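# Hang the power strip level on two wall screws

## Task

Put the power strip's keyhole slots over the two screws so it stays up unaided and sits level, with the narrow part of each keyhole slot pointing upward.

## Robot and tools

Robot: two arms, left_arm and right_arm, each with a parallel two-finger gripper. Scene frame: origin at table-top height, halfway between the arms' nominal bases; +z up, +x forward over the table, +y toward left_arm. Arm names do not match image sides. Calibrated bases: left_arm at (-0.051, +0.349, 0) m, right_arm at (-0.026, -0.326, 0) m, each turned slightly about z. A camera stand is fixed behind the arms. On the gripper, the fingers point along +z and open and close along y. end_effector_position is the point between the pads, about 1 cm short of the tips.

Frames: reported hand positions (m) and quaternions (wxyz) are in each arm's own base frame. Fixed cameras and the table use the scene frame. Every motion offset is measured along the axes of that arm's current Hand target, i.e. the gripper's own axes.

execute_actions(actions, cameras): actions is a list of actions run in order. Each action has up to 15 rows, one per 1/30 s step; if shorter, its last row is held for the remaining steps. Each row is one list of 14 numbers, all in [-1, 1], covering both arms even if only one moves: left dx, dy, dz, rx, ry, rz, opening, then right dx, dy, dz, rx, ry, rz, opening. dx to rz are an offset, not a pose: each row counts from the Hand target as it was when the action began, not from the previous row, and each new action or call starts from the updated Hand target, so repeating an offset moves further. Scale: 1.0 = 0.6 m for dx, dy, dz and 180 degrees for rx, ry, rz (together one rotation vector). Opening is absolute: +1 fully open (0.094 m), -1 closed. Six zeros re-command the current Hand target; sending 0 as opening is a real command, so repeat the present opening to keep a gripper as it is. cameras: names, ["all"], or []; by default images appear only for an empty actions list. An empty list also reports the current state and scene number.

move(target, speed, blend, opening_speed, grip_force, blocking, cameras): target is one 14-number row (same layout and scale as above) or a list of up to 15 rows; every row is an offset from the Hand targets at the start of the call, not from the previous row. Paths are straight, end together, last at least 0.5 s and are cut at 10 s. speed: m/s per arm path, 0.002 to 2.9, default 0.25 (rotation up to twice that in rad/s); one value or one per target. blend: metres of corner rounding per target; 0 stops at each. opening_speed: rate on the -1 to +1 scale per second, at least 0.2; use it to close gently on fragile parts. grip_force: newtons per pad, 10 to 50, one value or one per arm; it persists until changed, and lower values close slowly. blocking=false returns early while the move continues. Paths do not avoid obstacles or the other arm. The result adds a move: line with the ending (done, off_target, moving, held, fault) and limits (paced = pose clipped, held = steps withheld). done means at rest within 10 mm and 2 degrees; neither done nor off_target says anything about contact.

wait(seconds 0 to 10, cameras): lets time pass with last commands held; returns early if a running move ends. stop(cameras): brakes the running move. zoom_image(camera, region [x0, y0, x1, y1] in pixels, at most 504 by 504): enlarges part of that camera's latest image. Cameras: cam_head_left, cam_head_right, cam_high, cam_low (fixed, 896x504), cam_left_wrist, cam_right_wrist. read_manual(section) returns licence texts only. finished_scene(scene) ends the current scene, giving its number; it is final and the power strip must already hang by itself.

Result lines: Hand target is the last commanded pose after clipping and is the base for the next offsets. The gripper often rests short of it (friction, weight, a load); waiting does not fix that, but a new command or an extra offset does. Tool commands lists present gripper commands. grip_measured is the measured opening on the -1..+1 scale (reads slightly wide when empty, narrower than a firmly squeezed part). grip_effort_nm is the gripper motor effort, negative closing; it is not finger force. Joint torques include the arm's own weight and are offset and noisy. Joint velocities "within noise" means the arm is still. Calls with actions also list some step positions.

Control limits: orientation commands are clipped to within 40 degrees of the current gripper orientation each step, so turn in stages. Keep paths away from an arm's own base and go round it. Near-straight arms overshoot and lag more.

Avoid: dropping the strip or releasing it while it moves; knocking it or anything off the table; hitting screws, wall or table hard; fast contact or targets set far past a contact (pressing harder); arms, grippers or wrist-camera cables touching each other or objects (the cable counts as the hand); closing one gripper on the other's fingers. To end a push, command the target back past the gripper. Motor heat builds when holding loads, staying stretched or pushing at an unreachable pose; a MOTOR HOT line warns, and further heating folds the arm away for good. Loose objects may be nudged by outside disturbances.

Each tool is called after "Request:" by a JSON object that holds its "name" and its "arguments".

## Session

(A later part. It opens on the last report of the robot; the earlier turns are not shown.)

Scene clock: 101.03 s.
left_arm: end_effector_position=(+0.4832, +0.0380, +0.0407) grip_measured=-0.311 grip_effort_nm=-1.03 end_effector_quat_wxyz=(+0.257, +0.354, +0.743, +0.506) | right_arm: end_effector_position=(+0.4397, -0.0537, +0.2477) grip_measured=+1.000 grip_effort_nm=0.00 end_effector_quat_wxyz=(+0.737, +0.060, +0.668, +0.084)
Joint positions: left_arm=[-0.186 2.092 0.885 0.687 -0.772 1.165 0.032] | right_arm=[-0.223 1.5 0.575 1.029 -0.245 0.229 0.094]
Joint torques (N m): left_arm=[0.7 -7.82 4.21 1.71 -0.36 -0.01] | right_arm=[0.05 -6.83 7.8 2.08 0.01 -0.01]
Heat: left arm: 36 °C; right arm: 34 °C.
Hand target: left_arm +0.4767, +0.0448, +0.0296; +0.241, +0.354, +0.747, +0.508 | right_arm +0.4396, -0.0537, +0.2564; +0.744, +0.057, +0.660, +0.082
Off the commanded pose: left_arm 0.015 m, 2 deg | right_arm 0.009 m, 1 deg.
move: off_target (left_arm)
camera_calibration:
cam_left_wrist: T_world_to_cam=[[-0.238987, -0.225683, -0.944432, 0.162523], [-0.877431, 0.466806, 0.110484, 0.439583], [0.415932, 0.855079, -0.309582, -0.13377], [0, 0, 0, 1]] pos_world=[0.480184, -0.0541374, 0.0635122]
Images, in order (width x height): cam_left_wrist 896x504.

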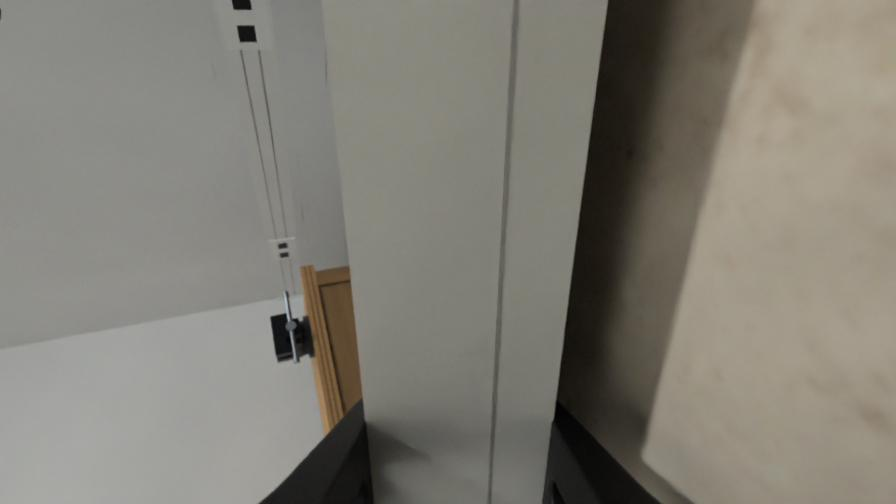

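Request:
{"name": "move", "arguments": {"target": [[0,0.0155,-0.006,0,0,0,-0.6,0,0,0,0,0,0,1],[0,0.0155,-0.006,0,0,0,-0.08,0,0,0,0,0,0,1],[0,0.0155,-0.156,0,0,0,-0.08,0,0,0,0,0,0,1]], "speed": 0.06, "opening_speed": 0.5, "cameras": ["cam_left_wrist","cam_high"]}}

Request:
{"name": "zoom_image", "arguments": {"camera": "cam_high", "region": [440, 60, 640, 200]}}

Scene clock: 109.50 s.
left_arm: end_effector_position=(+0.4167, -0.0096, +0.0695) grip_measured=-0.082 grip_effort_nm=0.09 end_effector_quat_wxyz=(+0.242, +0.358, +0.746, +0.506) | right_arm: end_effector_position=(+0.4397, -0.0537, +0.2477) grip_measured=+1.000 grip_effort_nm=-0.01 end_effector_quat_wxyz=(+0.737, +0.060, +0.668, +0.084)
Joint positions: left_arm=[-0.384 1.841 0.734 0.424 -0.946 0.988 0.043] | right_arm=[-0.223 1.5 0.575 1.029 -0.245 0.229 0.094]
Joint torques (N m): left_arm=[-0.44 -9.32 4.77 1.27 -0.42 -0.11] | right_arm=[0.14 -6.68 7.98 2.08 0.03 -0.03]
Heat: left arm: 36 °C; right arm: 35 °C.
Hand target: left_arm +0.4120, -0.0082, +0.0727; +0.241, +0.355, +0.747, +0.508 | right_arm +0.4396, -0.0537, +0.2564; +0.744, +0.057, +0.660, +0.082
Off the commanded pose: left_arm 0.006 m, 1 deg | right_arm 0.009 m, 1 deg.
move: done
camera_calibration:
cam_left_wrist: T_world_to_cam=[[-0.262032, -0.218028, -0.940108, 0.172548], [-0.878873, 0.456315, 0.139137, 0.398807], [0.39865, 0.862693, -0.311189, -0.0490911], [0, 0, 0, 1]] pos_world=[0.415284, -0.102011, 0.0914484]
Images, in order (width x height): cam_high 896x504, cam_left_wrist 896x504.

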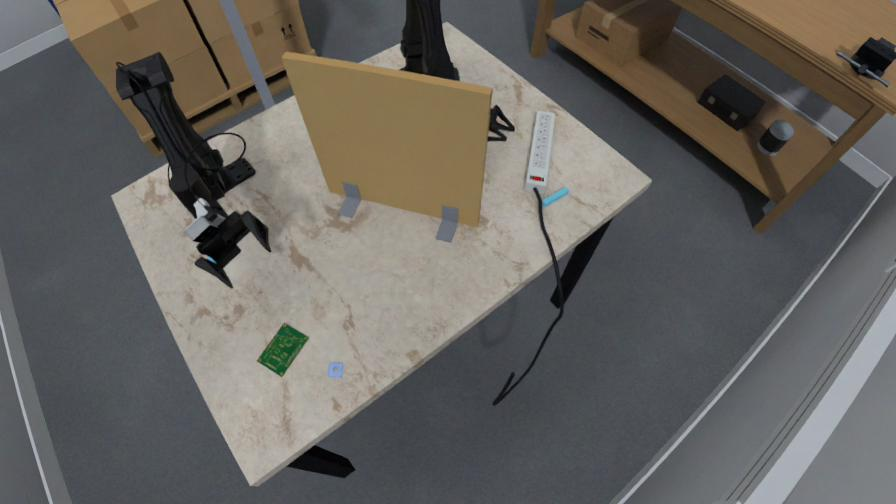

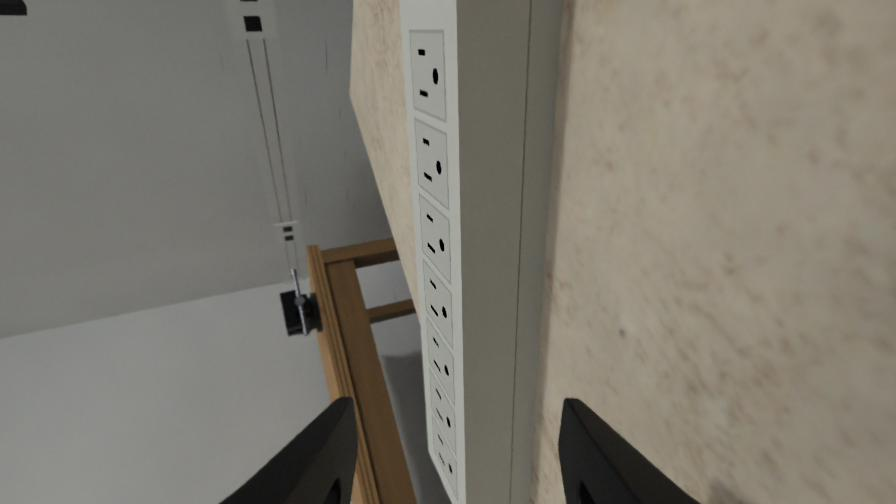

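Scaled by 2.520 from the camera's 896x504 image, which has a finer 1280x720 frame.

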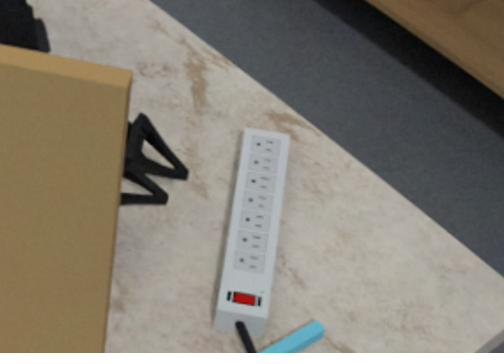

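Request:
{"name": "move", "arguments": {"target": [[0,0.14,-0.055,0,0,0,1,0,0,0,0,0,0,1],[-0.015,0.1425,0.134,0.38,0,0,1,0,0,0,0,0,0,1]], "blend": [0.03,0], "cameras": ["cam_left_wrist","cam_high"]}}

Scene clock: 118.57 s.
left_arm: end_effector_position=(+0.4996, +0.0538, +0.1263) grip_measured=+0.998 grip_effort_nm=0.09 end_effector_quat_wxyz=(+0.066, +0.425, +0.902, +0.047) | right_arm: end_effector_position=(+0.4397, -0.0537, +0.2477) grip_measured=+1.000 grip_effort_nm=-0.01 end_effector_quat_wxyz=(+0.737, +0.060, +0.668, +0.084)
Joint positions: left_arm=[0.101 2.475 2.608 -1.543 -0.013 0.983 0.094] | right_arm=[-0.223 1.5 0.575 1.029 -0.245 0.229 0.094]
Joint torques (N m): left_arm=[-0.01 -11.1 8.36 0.3 0.08 0.04] | right_arm=[-0.09 -6.68 7.84 2.08 -0.01 -0.07]
Heat: left arm: 35 °C; right arm: 35 °C.
Hand target: left_arm +0.4998, +0.0521, +0.1225; +0.000, +0.428, +0.904, +0.000 | right_arm +0.4396, -0.0537, +0.2564; +0.744, +0.057, +0.660, +0.082
Off the commanded pose: left_arm 0.004 m, 9 deg | right_arm 0.009 m, 1 deg.
joint sent to its limit (left arm) — joint 4 (wrist pitch), lower limit. The joint targets are off in orientation, not in position.
move: off_target (left_arm)
camera_calibration:
cam_left_wrist: T_world_to_cam=[[-0.750353, -0.638778, -0.170099, 0.430744], [-0.652741, 0.675342, 0.343282, 0.284228], [-0.104406, 0.368614, -0.923701, 0.236106], [0, 0, 0, 1]] pos_world=[0.533388, -0.00383376, 0.19379]
Images, in order (width x height): cam_high 896x504, cam_left_wrist 896x504.

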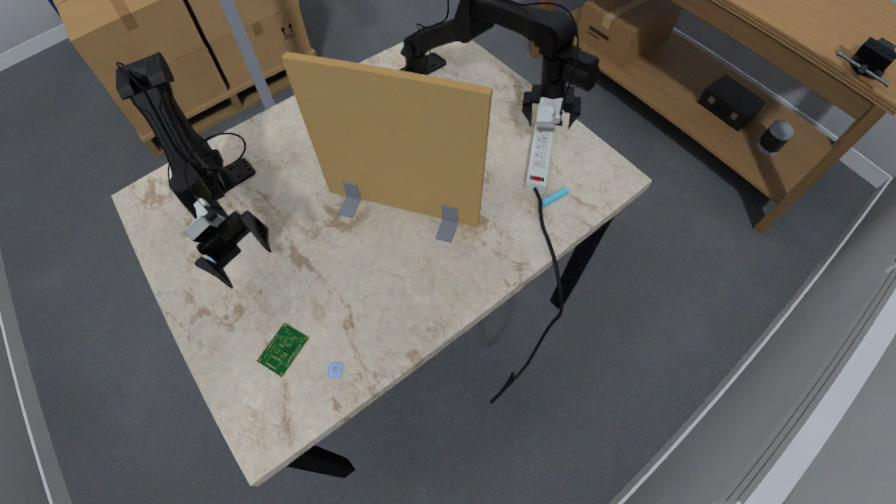

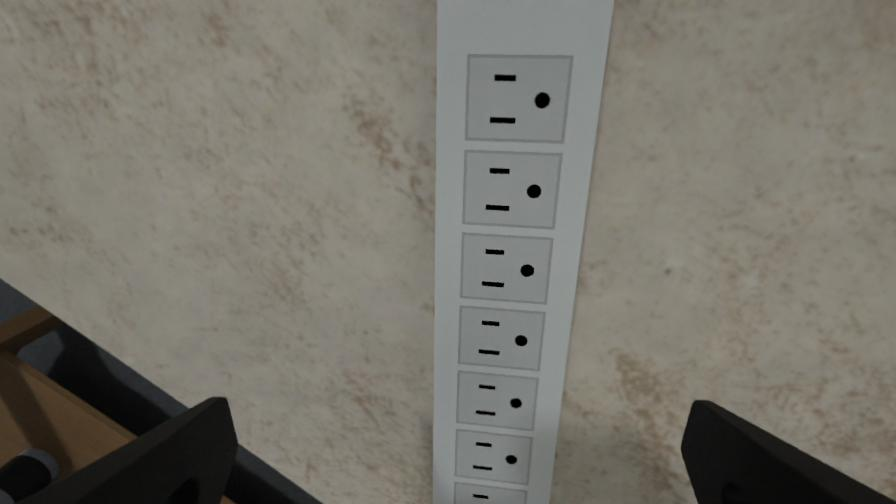

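Request:
{"name": "move", "arguments": {"target": [0,-0.014,0.165,0,0,0,1,0,0,0,0,0,0,1], "cameras": ["cam_left_wrist","cam_head_left"], "speed": 0.12}}

Scene clock: 128.70 s.
left_arm: end_effector_position=(+0.4926, +0.0529, +0.0325) grip_measured=+0.998 grip_effort_nm=0.09 end_effector_quat_wxyz=(+0.002, +0.427, +0.904, +0.008) | right_arm: end_effector_position=(+0.4397, -0.0537, +0.2477) grip_measured=+1.000 grip_effort_nm=-0.01 end_effector_quat_wxyz=(+0.737, +0.060, +0.668, +0.084)
Joint positions: left_arm=[0.101 2.567 2.409 -1.403 -0.012 0.982 0.094] | right_arm=[-0.223 1.5 0.575 1.029 -0.245 0.229 0.094]
Joint torques (N m): left_arm=[-0.87 -12.05 6.17 0.24 0.07 -0.05] | right_arm=[0.01 -6.74 7.88 2.07 0 -0.03]
Heat: left arm: 37 °C; right arm: 35 °C.
Hand target: left_arm +0.4934, +0.0468, +0.0237; +0.000, +0.428, +0.904, +0.000 | right_arm +0.4396, -0.0537, +0.2564; +0.744, +0.057, +0.660, +0.082
Off the commanded pose: left_arm 0.011 m, 1 deg | right_arm 0.009 m, 1 deg.
move: off_target (left_arm)
camera_calibration:
cam_left_wrist: T_world_to_cam=[[-0.766114, -0.641047, -0.04614, 0.412794], [-0.595652, 0.681231, 0.425586, 0.281385], [-0.241388, 0.35353, -0.903741, 0.216683], [0, 0, 0, 1]] pos_world=[0.536159, -0.00367162, 0.0951184]
Images, in order (width x height): cam_head_left 896x504, cam_left_wrist 896x504.

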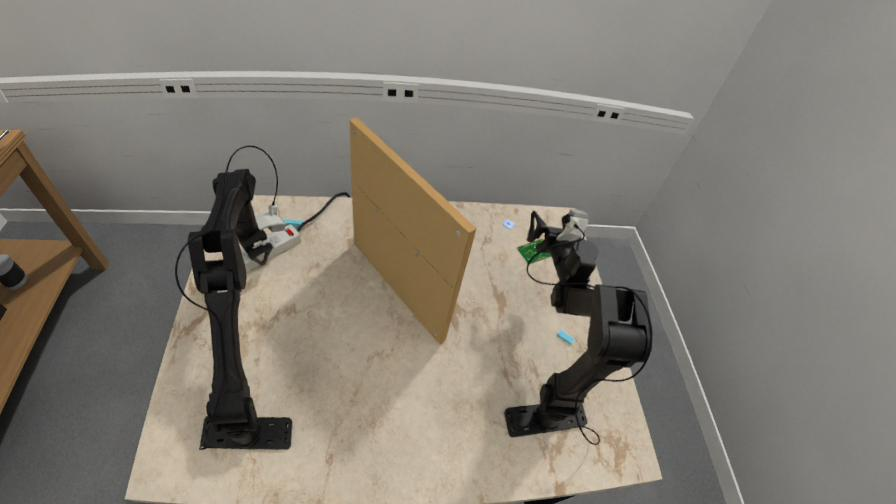

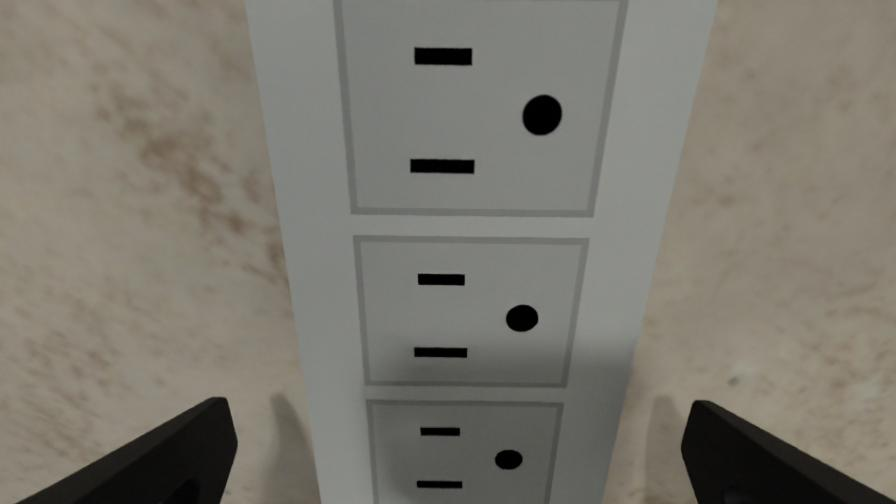

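Request:
{"name": "move", "arguments": {"target": [[0,0,0.008,0,0,0,1,0,0,0,0,0,0,1],[0,0,0.008,0,0,0,0.0,0,0,0,0,0,0,1]], "cameras": ["cam_left_wrist"], "opening_speed": 0.6}}

Scene clock: 133.33 s.
left_arm: end_effector_position=(+0.4948, +0.0520, +0.0294) grip_measured=+0.083 grip_effort_nm=-1.01 end_effector_quat_wxyz=(+0.005, +0.427, +0.904, +0.009) | right_arm: end_effector_position=(+0.4397, -0.0537, +0.2477) grip_measured=+1.000 grip_effort_nm=-0.01 end_effector_quat_wxyz=(+0.737, +0.060, +0.668, +0.084)
Joint positions: left_arm=[0.099 2.567 2.397 -1.383 -0.01 0.982 0.051] | right_arm=[-0.223 1.5 0.575 1.029 -0.245 0.229 0.094]
Joint torques (N m): left_arm=[-0.72 -12.19 5.49 0.27 0.06 -0.04] | right_arm=[0.06 -6.79 7.95 2.03 0.02 -0.04]
Heat: left arm: 36 °C; right arm: 35 °C.
Hand target: left_arm +0.4934, +0.0468, +0.0189; +0.000, +0.428, +0.904, +0.000 | right_arm +0.4396, -0.0537, +0.2564; +0.744, +0.057, +0.660, +0.082
Off the commanded pose: left_arm 0.012 m, 1 deg | right_arm 0.009 m, 1 deg.
move: off_target (left_arm); target 2's new opening was sent with left_arm's hand 0.012 m and 1 deg from that target
camera_calibration:
cam_left_wrist: T_world_to_cam=[[-0.766704, -0.639943, -0.051364, 0.414213], [-0.597887, 0.682588, 0.420243, 0.285879], [-0.233871, 0.352912, -0.905957, 0.211112], [0, 0, 0, 1]] pos_world=[0.537875, -0.0045692, 0.0923948]
Images, in order (width x height): cam_left_wrist 896x504.

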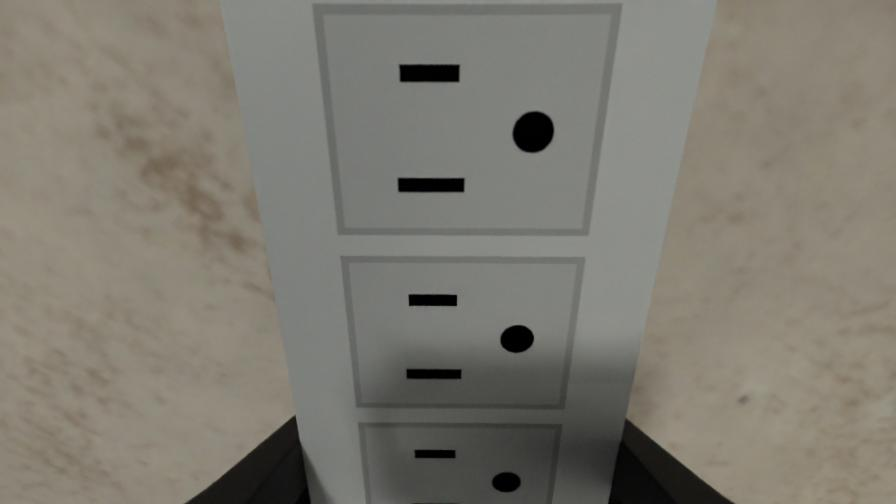

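Request:
{"name": "move", "arguments": {"target": [[0.063,-0.077,-0.333,0,0,0,0,0,0,0,0,0,0,1],[0.015,-0.274,-0.402,-0.3726,-0.4039,0.404,0,0,0,0,0,0,0,1]], "blend": [0.03,0], "cameras": ["all"]}}

Scene clock: 151.63 s.
left_arm: end_effector_position=(+0.3669, -0.0450, +0.2612) grip_measured=+0.082 grip_effort_nm=-1.03 end_effector_quat_wxyz=(+0.663, +0.678, +0.213, +0.236) | right_arm: end_effector_position=(+0.4397, -0.0537, +0.2477) grip_measured=+1.000 grip_effort_nm=-0.01 end_effector_quat_wxyz=(+0.737, +0.060, +0.668, +0.084)
Joint positions: left_arm=[0.362 1.424 0.714 0.674 1.287 1.643 0.051] | right_arm=[-0.223 1.5 0.575 1.029 -0.245 0.229 0.094]
Joint torques (N m): left_arm=[-0.34 -4.89 6.54 1.52 0.4 -0.35] | right_arm=[0.01 -6.52 7.77 2.07 0.01 -0.02]
Heat: left arm: 36 °C; right arm: 36 °C.
Hand target: left_arm +0.3604, -0.0505, +0.2600; +0.675, +0.675, +0.210, +0.210 | right_arm +0.4396, -0.0537, +0.2564; +0.744, +0.057, +0.660, +0.082
Off the commanded pose: left_arm 0.008 m, 3 deg | right_arm 0.009 m, 1 deg.
move: off_target (left_arm)
camera_calibration:
cam_left_wrist: T_world_to_cam=[[0.035949, 0.00109732, -0.999353, 0.247946], [0.469318, 0.882849, 0.0178518, -0.0992494], [0.882297, -0.469656, 0.0312225, -0.265989], [0, 0, 0, 1]] pos_world=[0.272347, -0.0375729, 0.257862]

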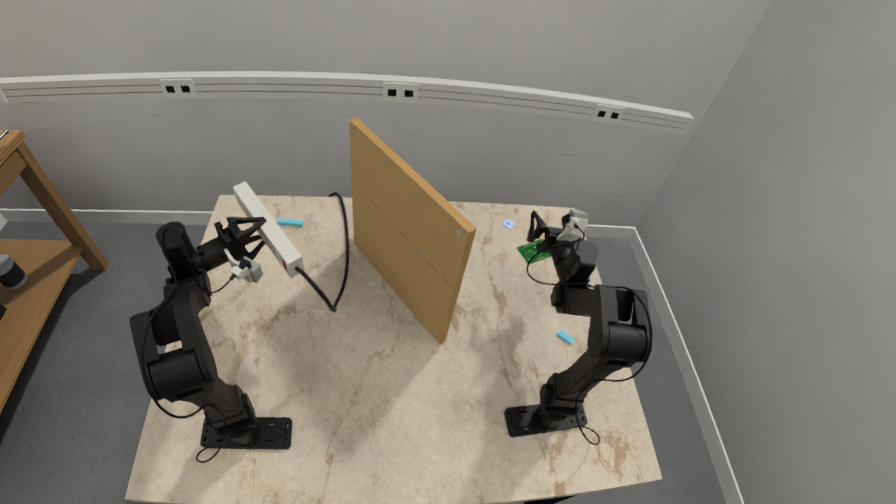

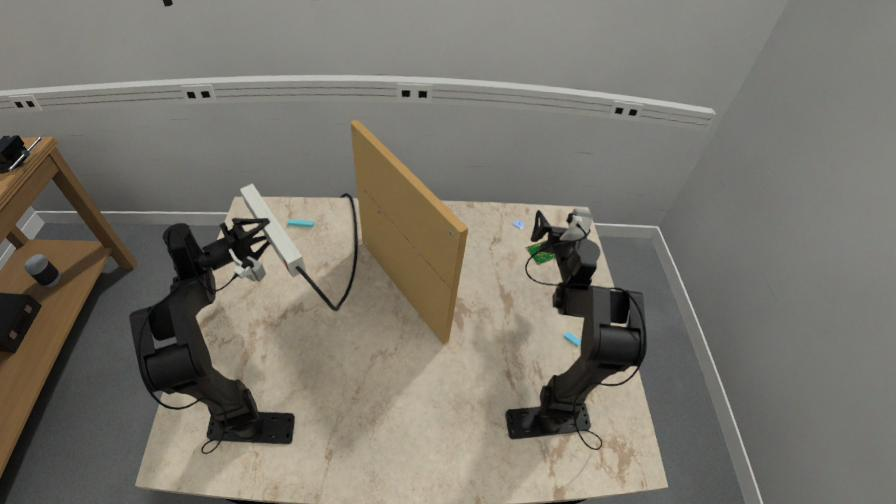

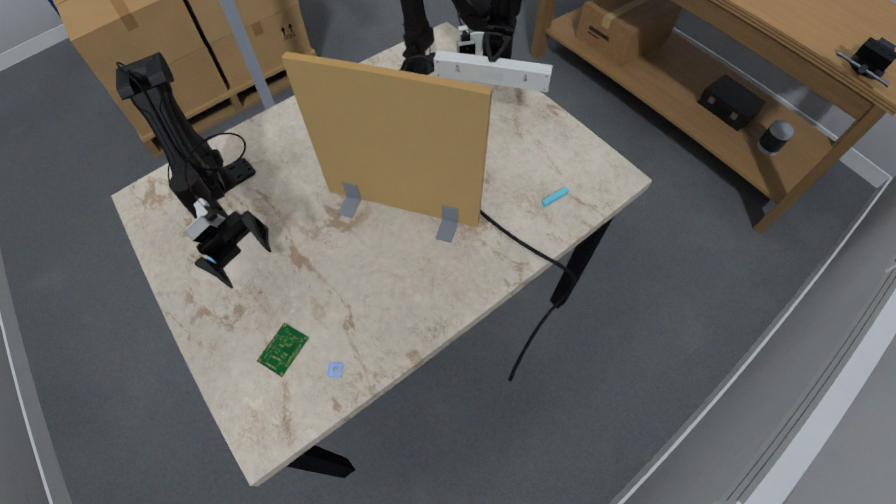

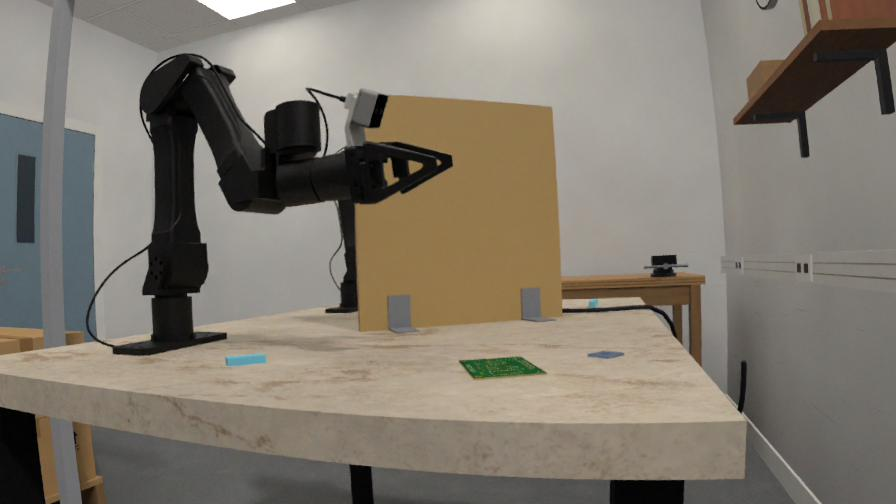

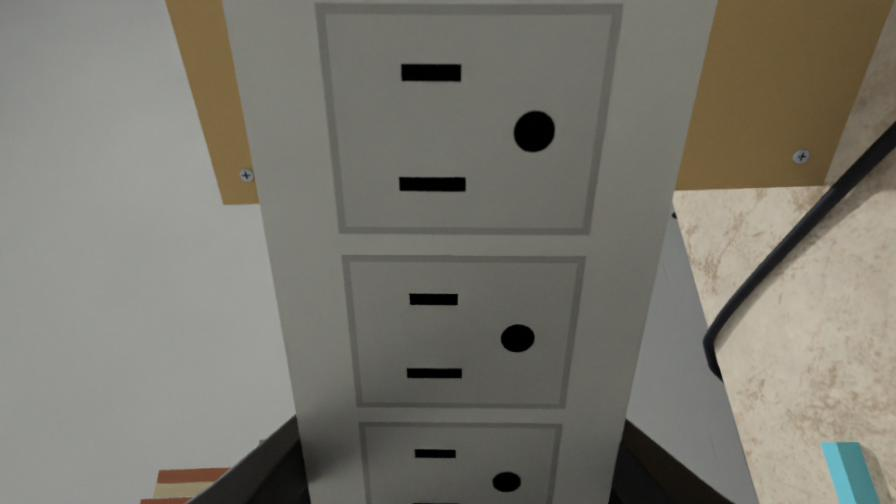

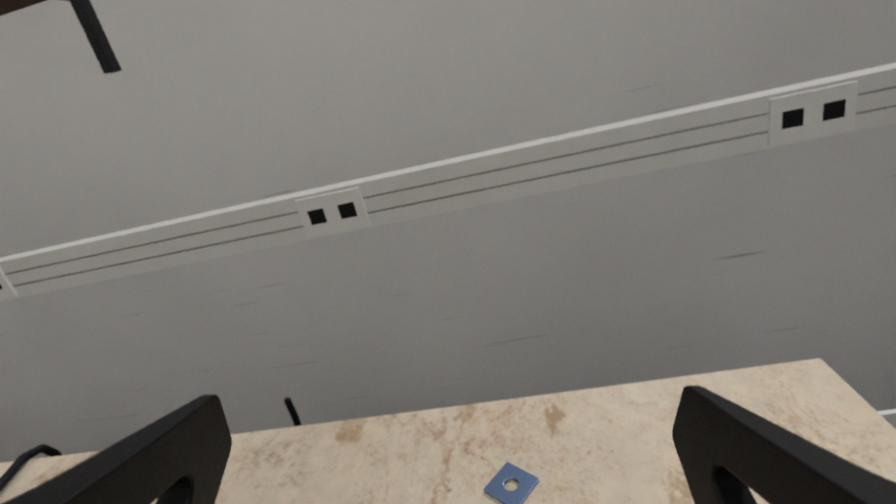

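Request:
{"name": "move", "arguments": {"target": [[0,0,0,0,0,0,0,-0.089,0.407,-0.479,-0.3,0.065,-0.039,0],[0,0,0,0,0,0,0,-0.035,0.646,-0.424,-0.3,0.065,-0.039,0]], "blend": [0.03,0], "cameras": ["all"]}}

Scene clock: 173.07 s.
left_arm: end_effector_position=(+0.3668, -0.0451, +0.2613) grip_measured=+0.082 grip_effort_nm=-1.03 end_effector_quat_wxyz=(+0.663, +0.678, +0.213, +0.236) | right_arm: end_effector_position=(+0.1657, +0.3131, +0.2967) grip_measured=+0.003 grip_effort_nm=-0.17 end_effector_quat_wxyz=(+0.606, -0.343, +0.640, +0.324)
Joint positions: left_arm=[0.362 1.424 0.714 0.675 1.287 1.642 0.051] | right_arm=[1.181 0.89 0.597 0.237 0.198 0.01 0.047]
Joint torques (N m): left_arm=[-0.31 -5.04 6.78 1.39 0.39 -0.27] | right_arm=[0.25 -1.46 12.41 2.3 0.06 -0.12]
Heat: left arm: 36 °C; right arm: 36 °C.
Hand target: left_arm +0.3605, -0.0503, +0.2598; +0.672, +0.678, +0.211, +0.210 | right_arm +0.1664, +0.3159, +0.3210; +0.624, -0.334, +0.623, +0.334
Off the commanded pose: left_arm 0.009 m, 3 deg | right_arm 0.024 m, 3 deg.
move: off_target (left_arm, right_arm)
camera_calibration:
cam_left_wrist: T_world_to_cam=[[0.0363089, 0.00112236, -0.99934, 0.24795], [0.469625, 0.882682, 0.0180541, -0.0993458], [0.882119, -0.46997, 0.0315221, -0.265945], [0, 0, 0, 1]] pos_world=[0.272248, -0.0375738, 0.257963]
cam_right_wrist: T_world_to_cam=[[0.829261, -0.558688, -0.0139196, 0.0418011], [-0.27983, -0.393535, -0.875686, 0.465256], [0.483758, 0.730067, -0.482681, -0.0787732], [0, 0, 0, 1]] pos_world=[0.133636, 0.263958, 0.369978]

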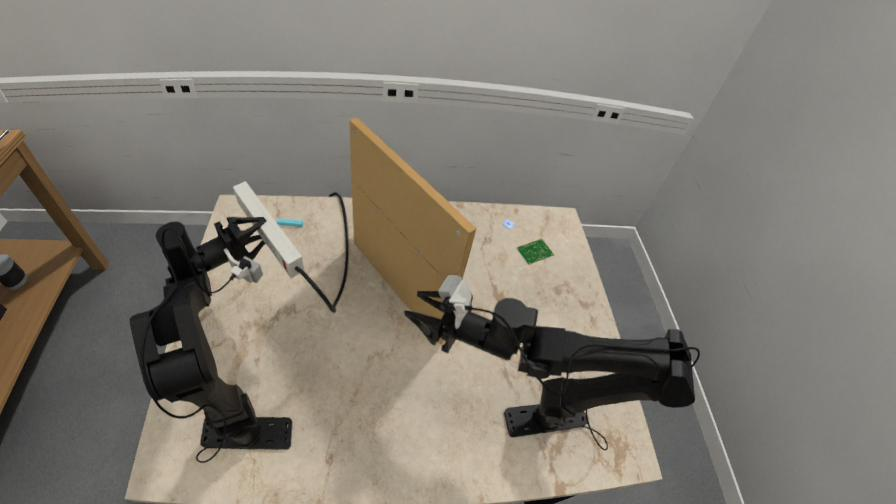

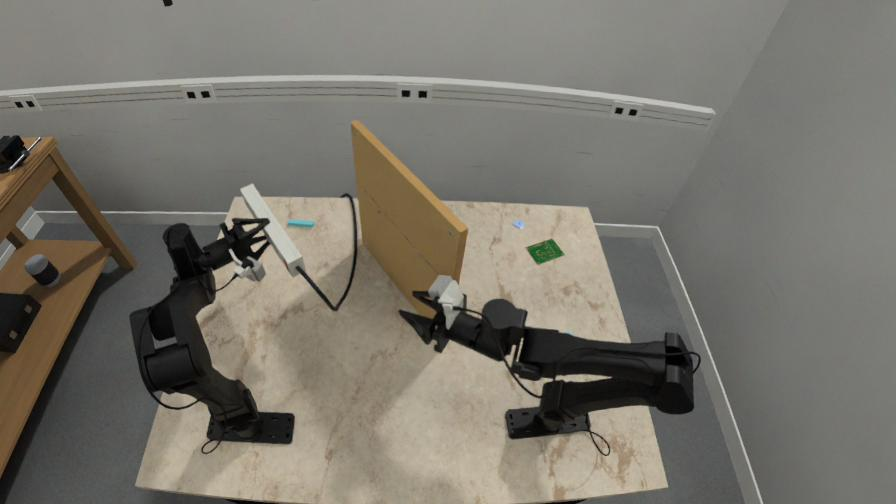

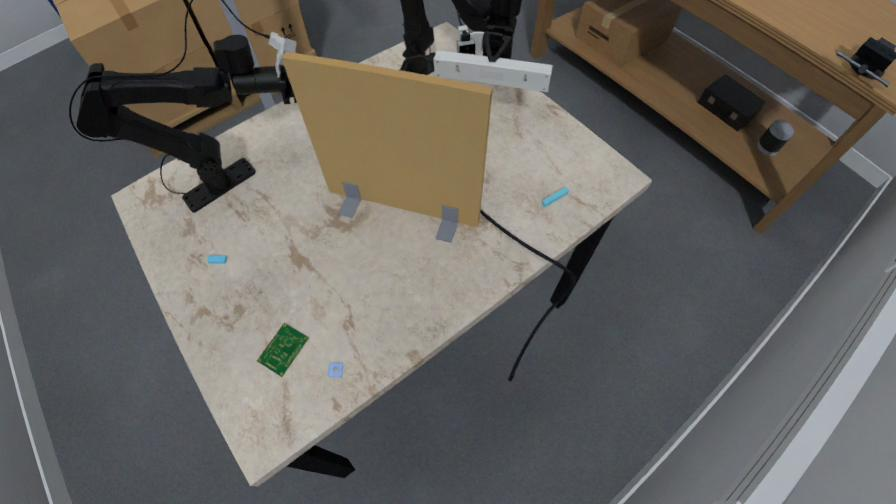

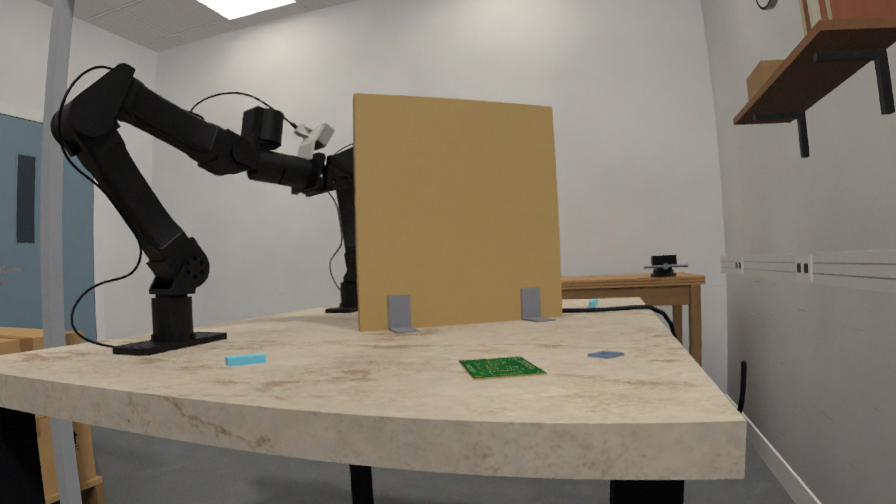

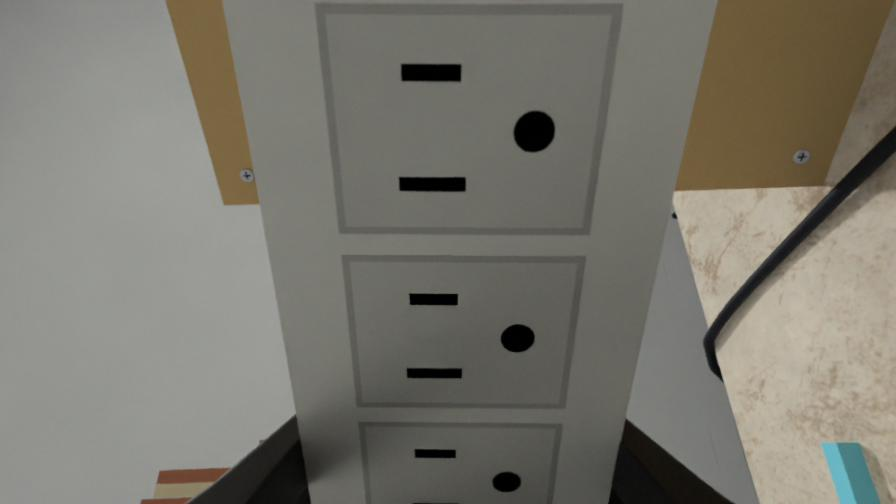

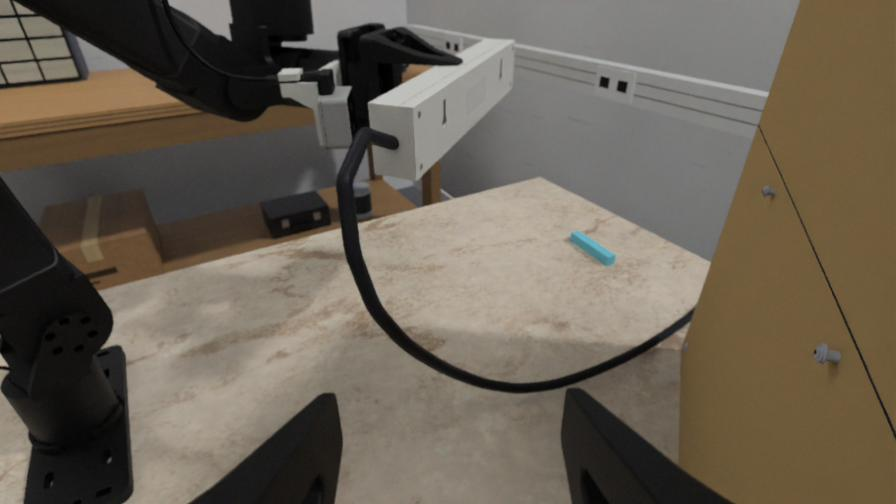

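Superb view.

Request:
{"name": "zoom_image", "arguments": {"camera": "cam_right_wrist", "region": [350, 30, 530, 190]}}

Request:
{"name": "zoom_image", "arguments": {"camera": "cam_right_wrist", "region": [740, 160, 896, 390]}}

Scaled by 2.800 from the camera's 896x504 image, which has a finer 1280x720 frame.

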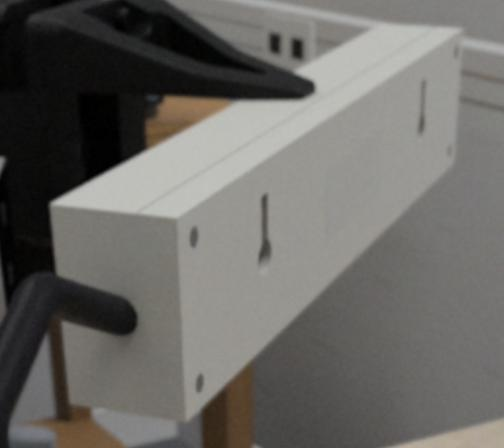

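Scaled by 2.191 from the camera's 896x504 image, which has a finer 1280x720 frame.

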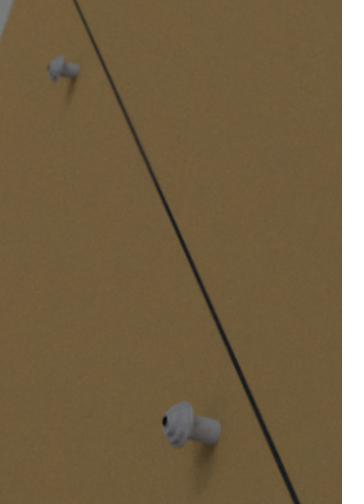

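Request:
{"name": "move", "arguments": {"target": [[0,0,0,0,0,0,0,-0.05,-0.006,-0.14,0,0,0,0],[-0.22,-0.048,0.235,0,0,0,0,-0.05,-0.006,-0.14,0,0,0,0]], "cameras": ["cam_right_wrist","cam_left_wrist","cam_head_right","cam_head_left"]}}

Request:
{"name": "zoom_image", "arguments": {"camera": "cam_right_wrist", "region": [400, 80, 896, 360]}}

Request:
{"name": "zoom_image", "arguments": {"camera": "cam_head_right", "region": [300, 150, 480, 310]}}

Scene clock: 187.23 s.
left_arm: end_effector_position=(+0.3365, -0.2358, +0.2160) grip_measured=+0.082 grip_effort_nm=-1.03 end_effector_quat_wxyz=(+0.650, +0.693, +0.224, +0.215) | right_arm: end_effector_position=(+0.1239, +0.2463, +0.3381) grip_measured=+0.003 grip_effort_nm=-0.16 end_effector_quat_wxyz=(+0.617, -0.337, +0.629, +0.330)
Joint positions: left_arm=[-0.379 1.386 0.528 0.785 0.558 1.616 0.051] | right_arm=[1.318 0.536 0.659 -0.143 0.335 0.006 0.047]
Joint torques (N m): left_arm=[-0.83 -4.83 7.05 2.46 0.22 -0.33] | right_arm=[0.38 1.22 11.22 1.9 0.07 -0.11]
Heat: left arm: 37 °C; right arm: 37 °C.
Hand target: left_arm +0.3318, -0.2411, +0.2296; +0.672, +0.678, +0.211, +0.210 | right_arm +0.1227, +0.2440, +0.3508; +0.624, -0.334, +0.623, +0.334
Off the commanded pose: left_arm 0.015 m, 3 deg | right_arm 0.013 m, 1 deg.
move: off_target (left_arm, right_arm)
camera_calibration:
cam_left_wrist: T_world_to_cam=[[-0.0181487, 0.024209, -0.999542, 0.227795], [0.481175, 0.876536, 0.0124931, 0.0799802], [0.876437, -0.480728, -0.0275567, -0.315218], [0, 0, 0, 1]] pos_world=[0.241918, -0.227154, 0.218005]
cam_right_wrist: T_world_to_cam=[[0.829217, -0.558747, -0.0141698, 0.039934], [-0.262684, -0.367212, -0.892274, 0.460533], [0.493352, 0.743611, -0.451272, -0.00506177], [0, 0, 0, 1]] pos_world=[0.0903579, 0.19519, 0.409203]
Images, in order (width x height): cam_head_left 896x504, cam_head_right 896x504, cam_left_wrist 896x504, cam_right_wrist 896x504.

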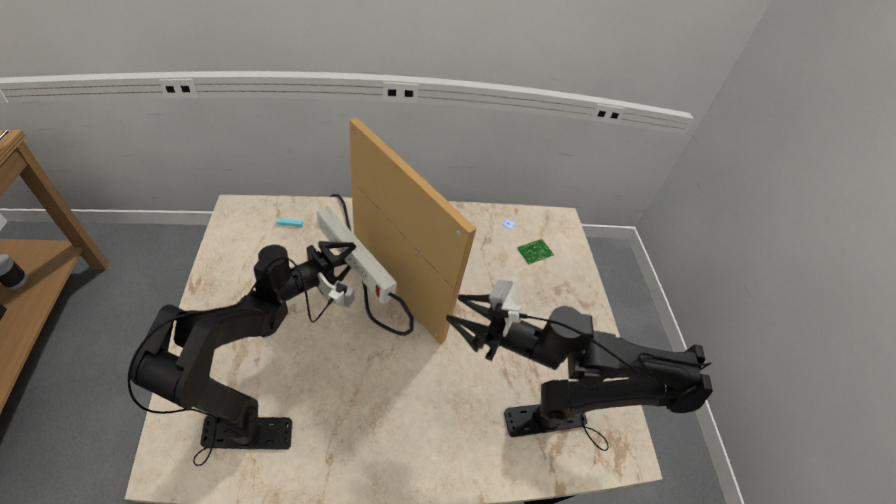

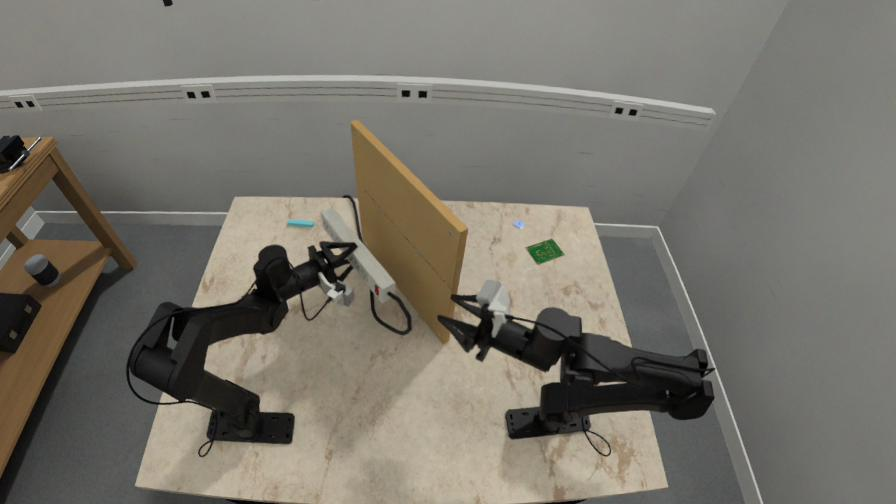

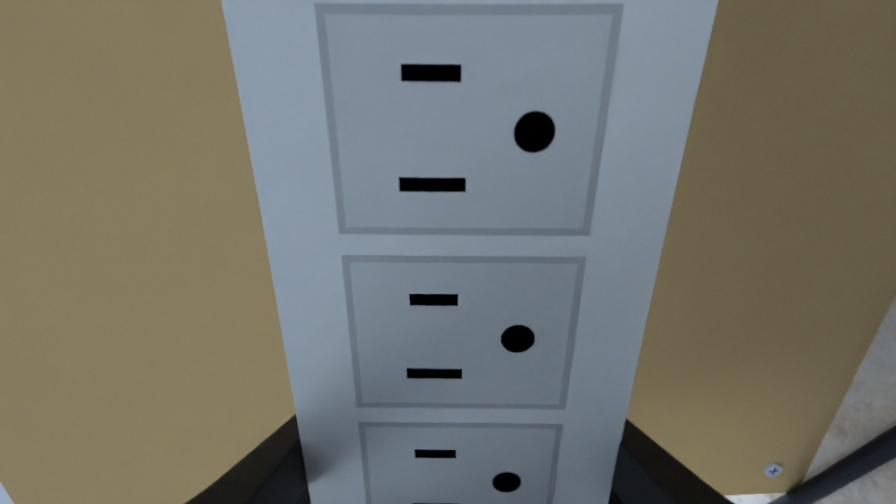

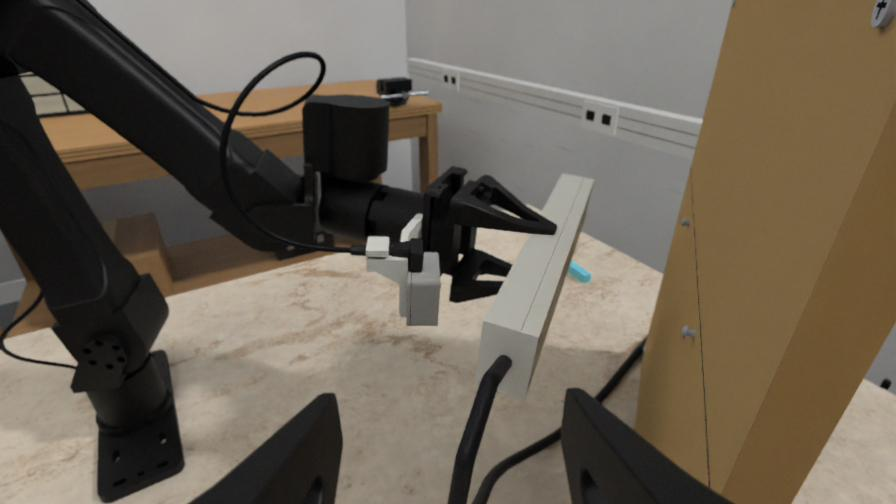

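Scaled by 1.016 from the camera's 896x504 image, which has a finer 1280x720 frame.

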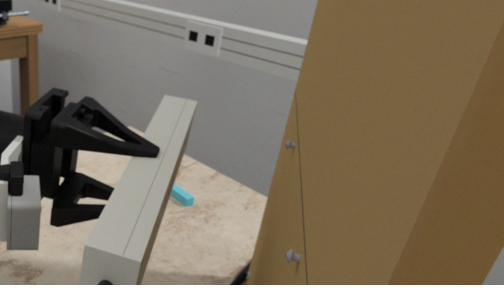

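Scaled by 2.800 from the camera's 896x504 image, which has a finer 1280x720 frame.

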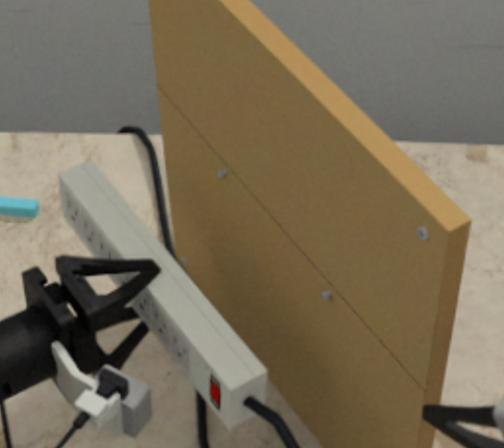

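Request:
{"name": "move", "arguments": {"target": [-0.0095,0.0325,0.077,-0.019,-0.0095,0,0,0,0,0,0,0,0,0], "cameras": ["cam_right_wrist","cam_head_left"], "speed": 0.1}}

Request:
{"name": "zoom_image", "arguments": {"camera": "cam_right_wrist", "region": [500, 130, 750, 450]}}

Request:
{"name": "zoom_image", "arguments": {"camera": "cam_head_left", "region": [310, 150, 480, 310]}}

Scene clock: 204.30 s.
left_arm: end_effector_position=(+0.3527, -0.2730, +0.2174) grip_measured=+0.082 grip_effort_nm=-1.02 end_effector_quat_wxyz=(+0.663, +0.687, +0.218, +0.202) | right_arm: end_effector_position=(+0.1239, +0.2463, +0.3381) grip_measured=+0.003 grip_effort_nm=-0.17 end_effector_quat_wxyz=(+0.617, -0.337, +0.629, +0.330)
Joint positions: left_arm=[-0.465 1.534 0.634 0.855 0.503 1.582 0.051] | right_arm=[1.318 0.536 0.659 -0.143 0.335 0.006 0.047]
Joint torques (N m): left_arm=[-1.17 -5.93 10.3 2.53 0.18 -0.33] | right_arm=[0.36 1.17 11.07 1.93 0.08 -0.1]
Heat: left arm: 44 °C; right arm: 37 °C.
Hand target: left_arm +0.3535, -0.2825, +0.2486; +0.695, +0.661, +0.194, +0.206 | right_arm +0.1227, +0.2440, +0.3508; +0.624, -0.334, +0.623, +0.334
Off the commanded pose: left_arm 0.033 m, 6 deg | right_arm 0.013 m, 1 deg.
move: off_target (left_arm, right_arm)
camera_calibration:
cam_right_wrist: T_world_to_cam=[[0.829217, -0.558747, -0.0141698, 0.039934], [-0.262684, -0.367212, -0.892274, 0.460533], [0.493352, 0.743611, -0.451272, -0.00506177], [0, 0, 0, 1]] pos_world=[0.0903579, 0.19519, 0.409203]
Images, in order (width x height): cam_head_left 896x504, cam_right_wrist 896x504.

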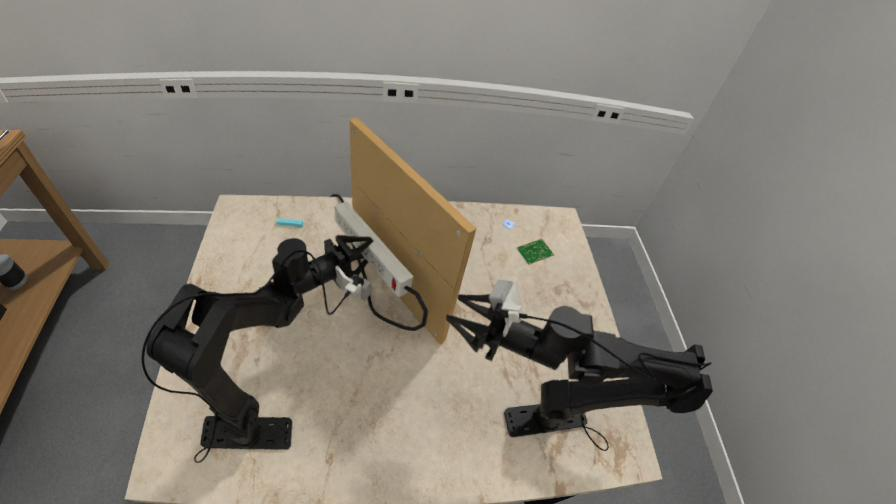

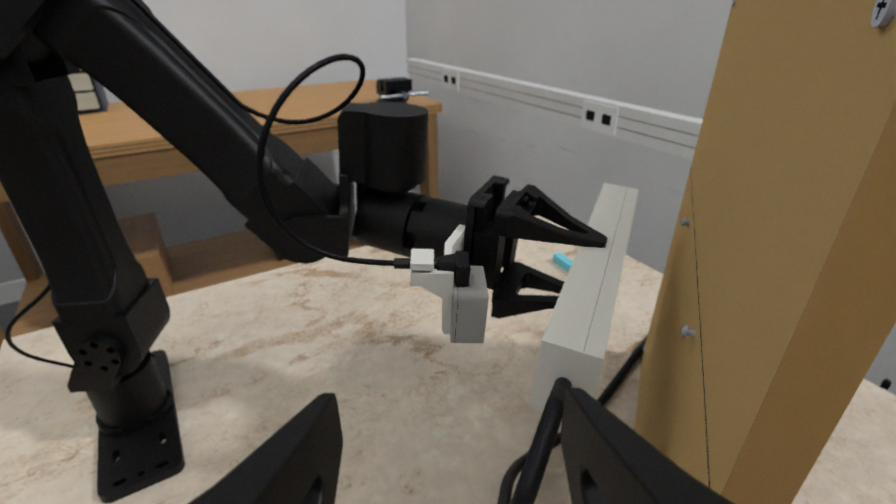

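Scaled by 1.575 from the camera's 896x504 image, which has a finer 1280x720 frame.

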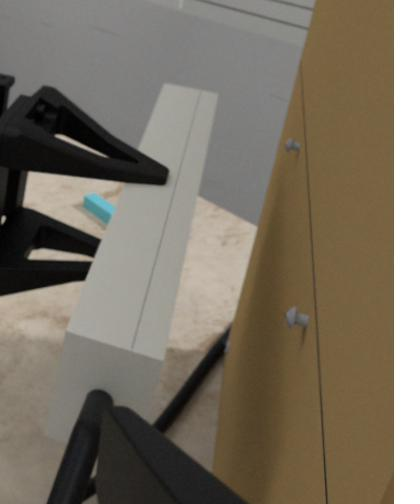

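Scaled by 2.965 from the camera's 896x504 image, which has a finer 1280x720 frame.

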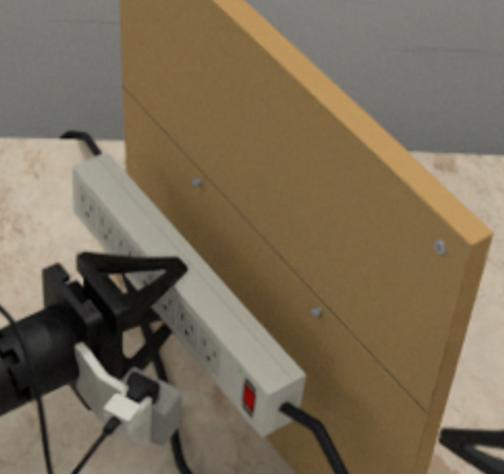

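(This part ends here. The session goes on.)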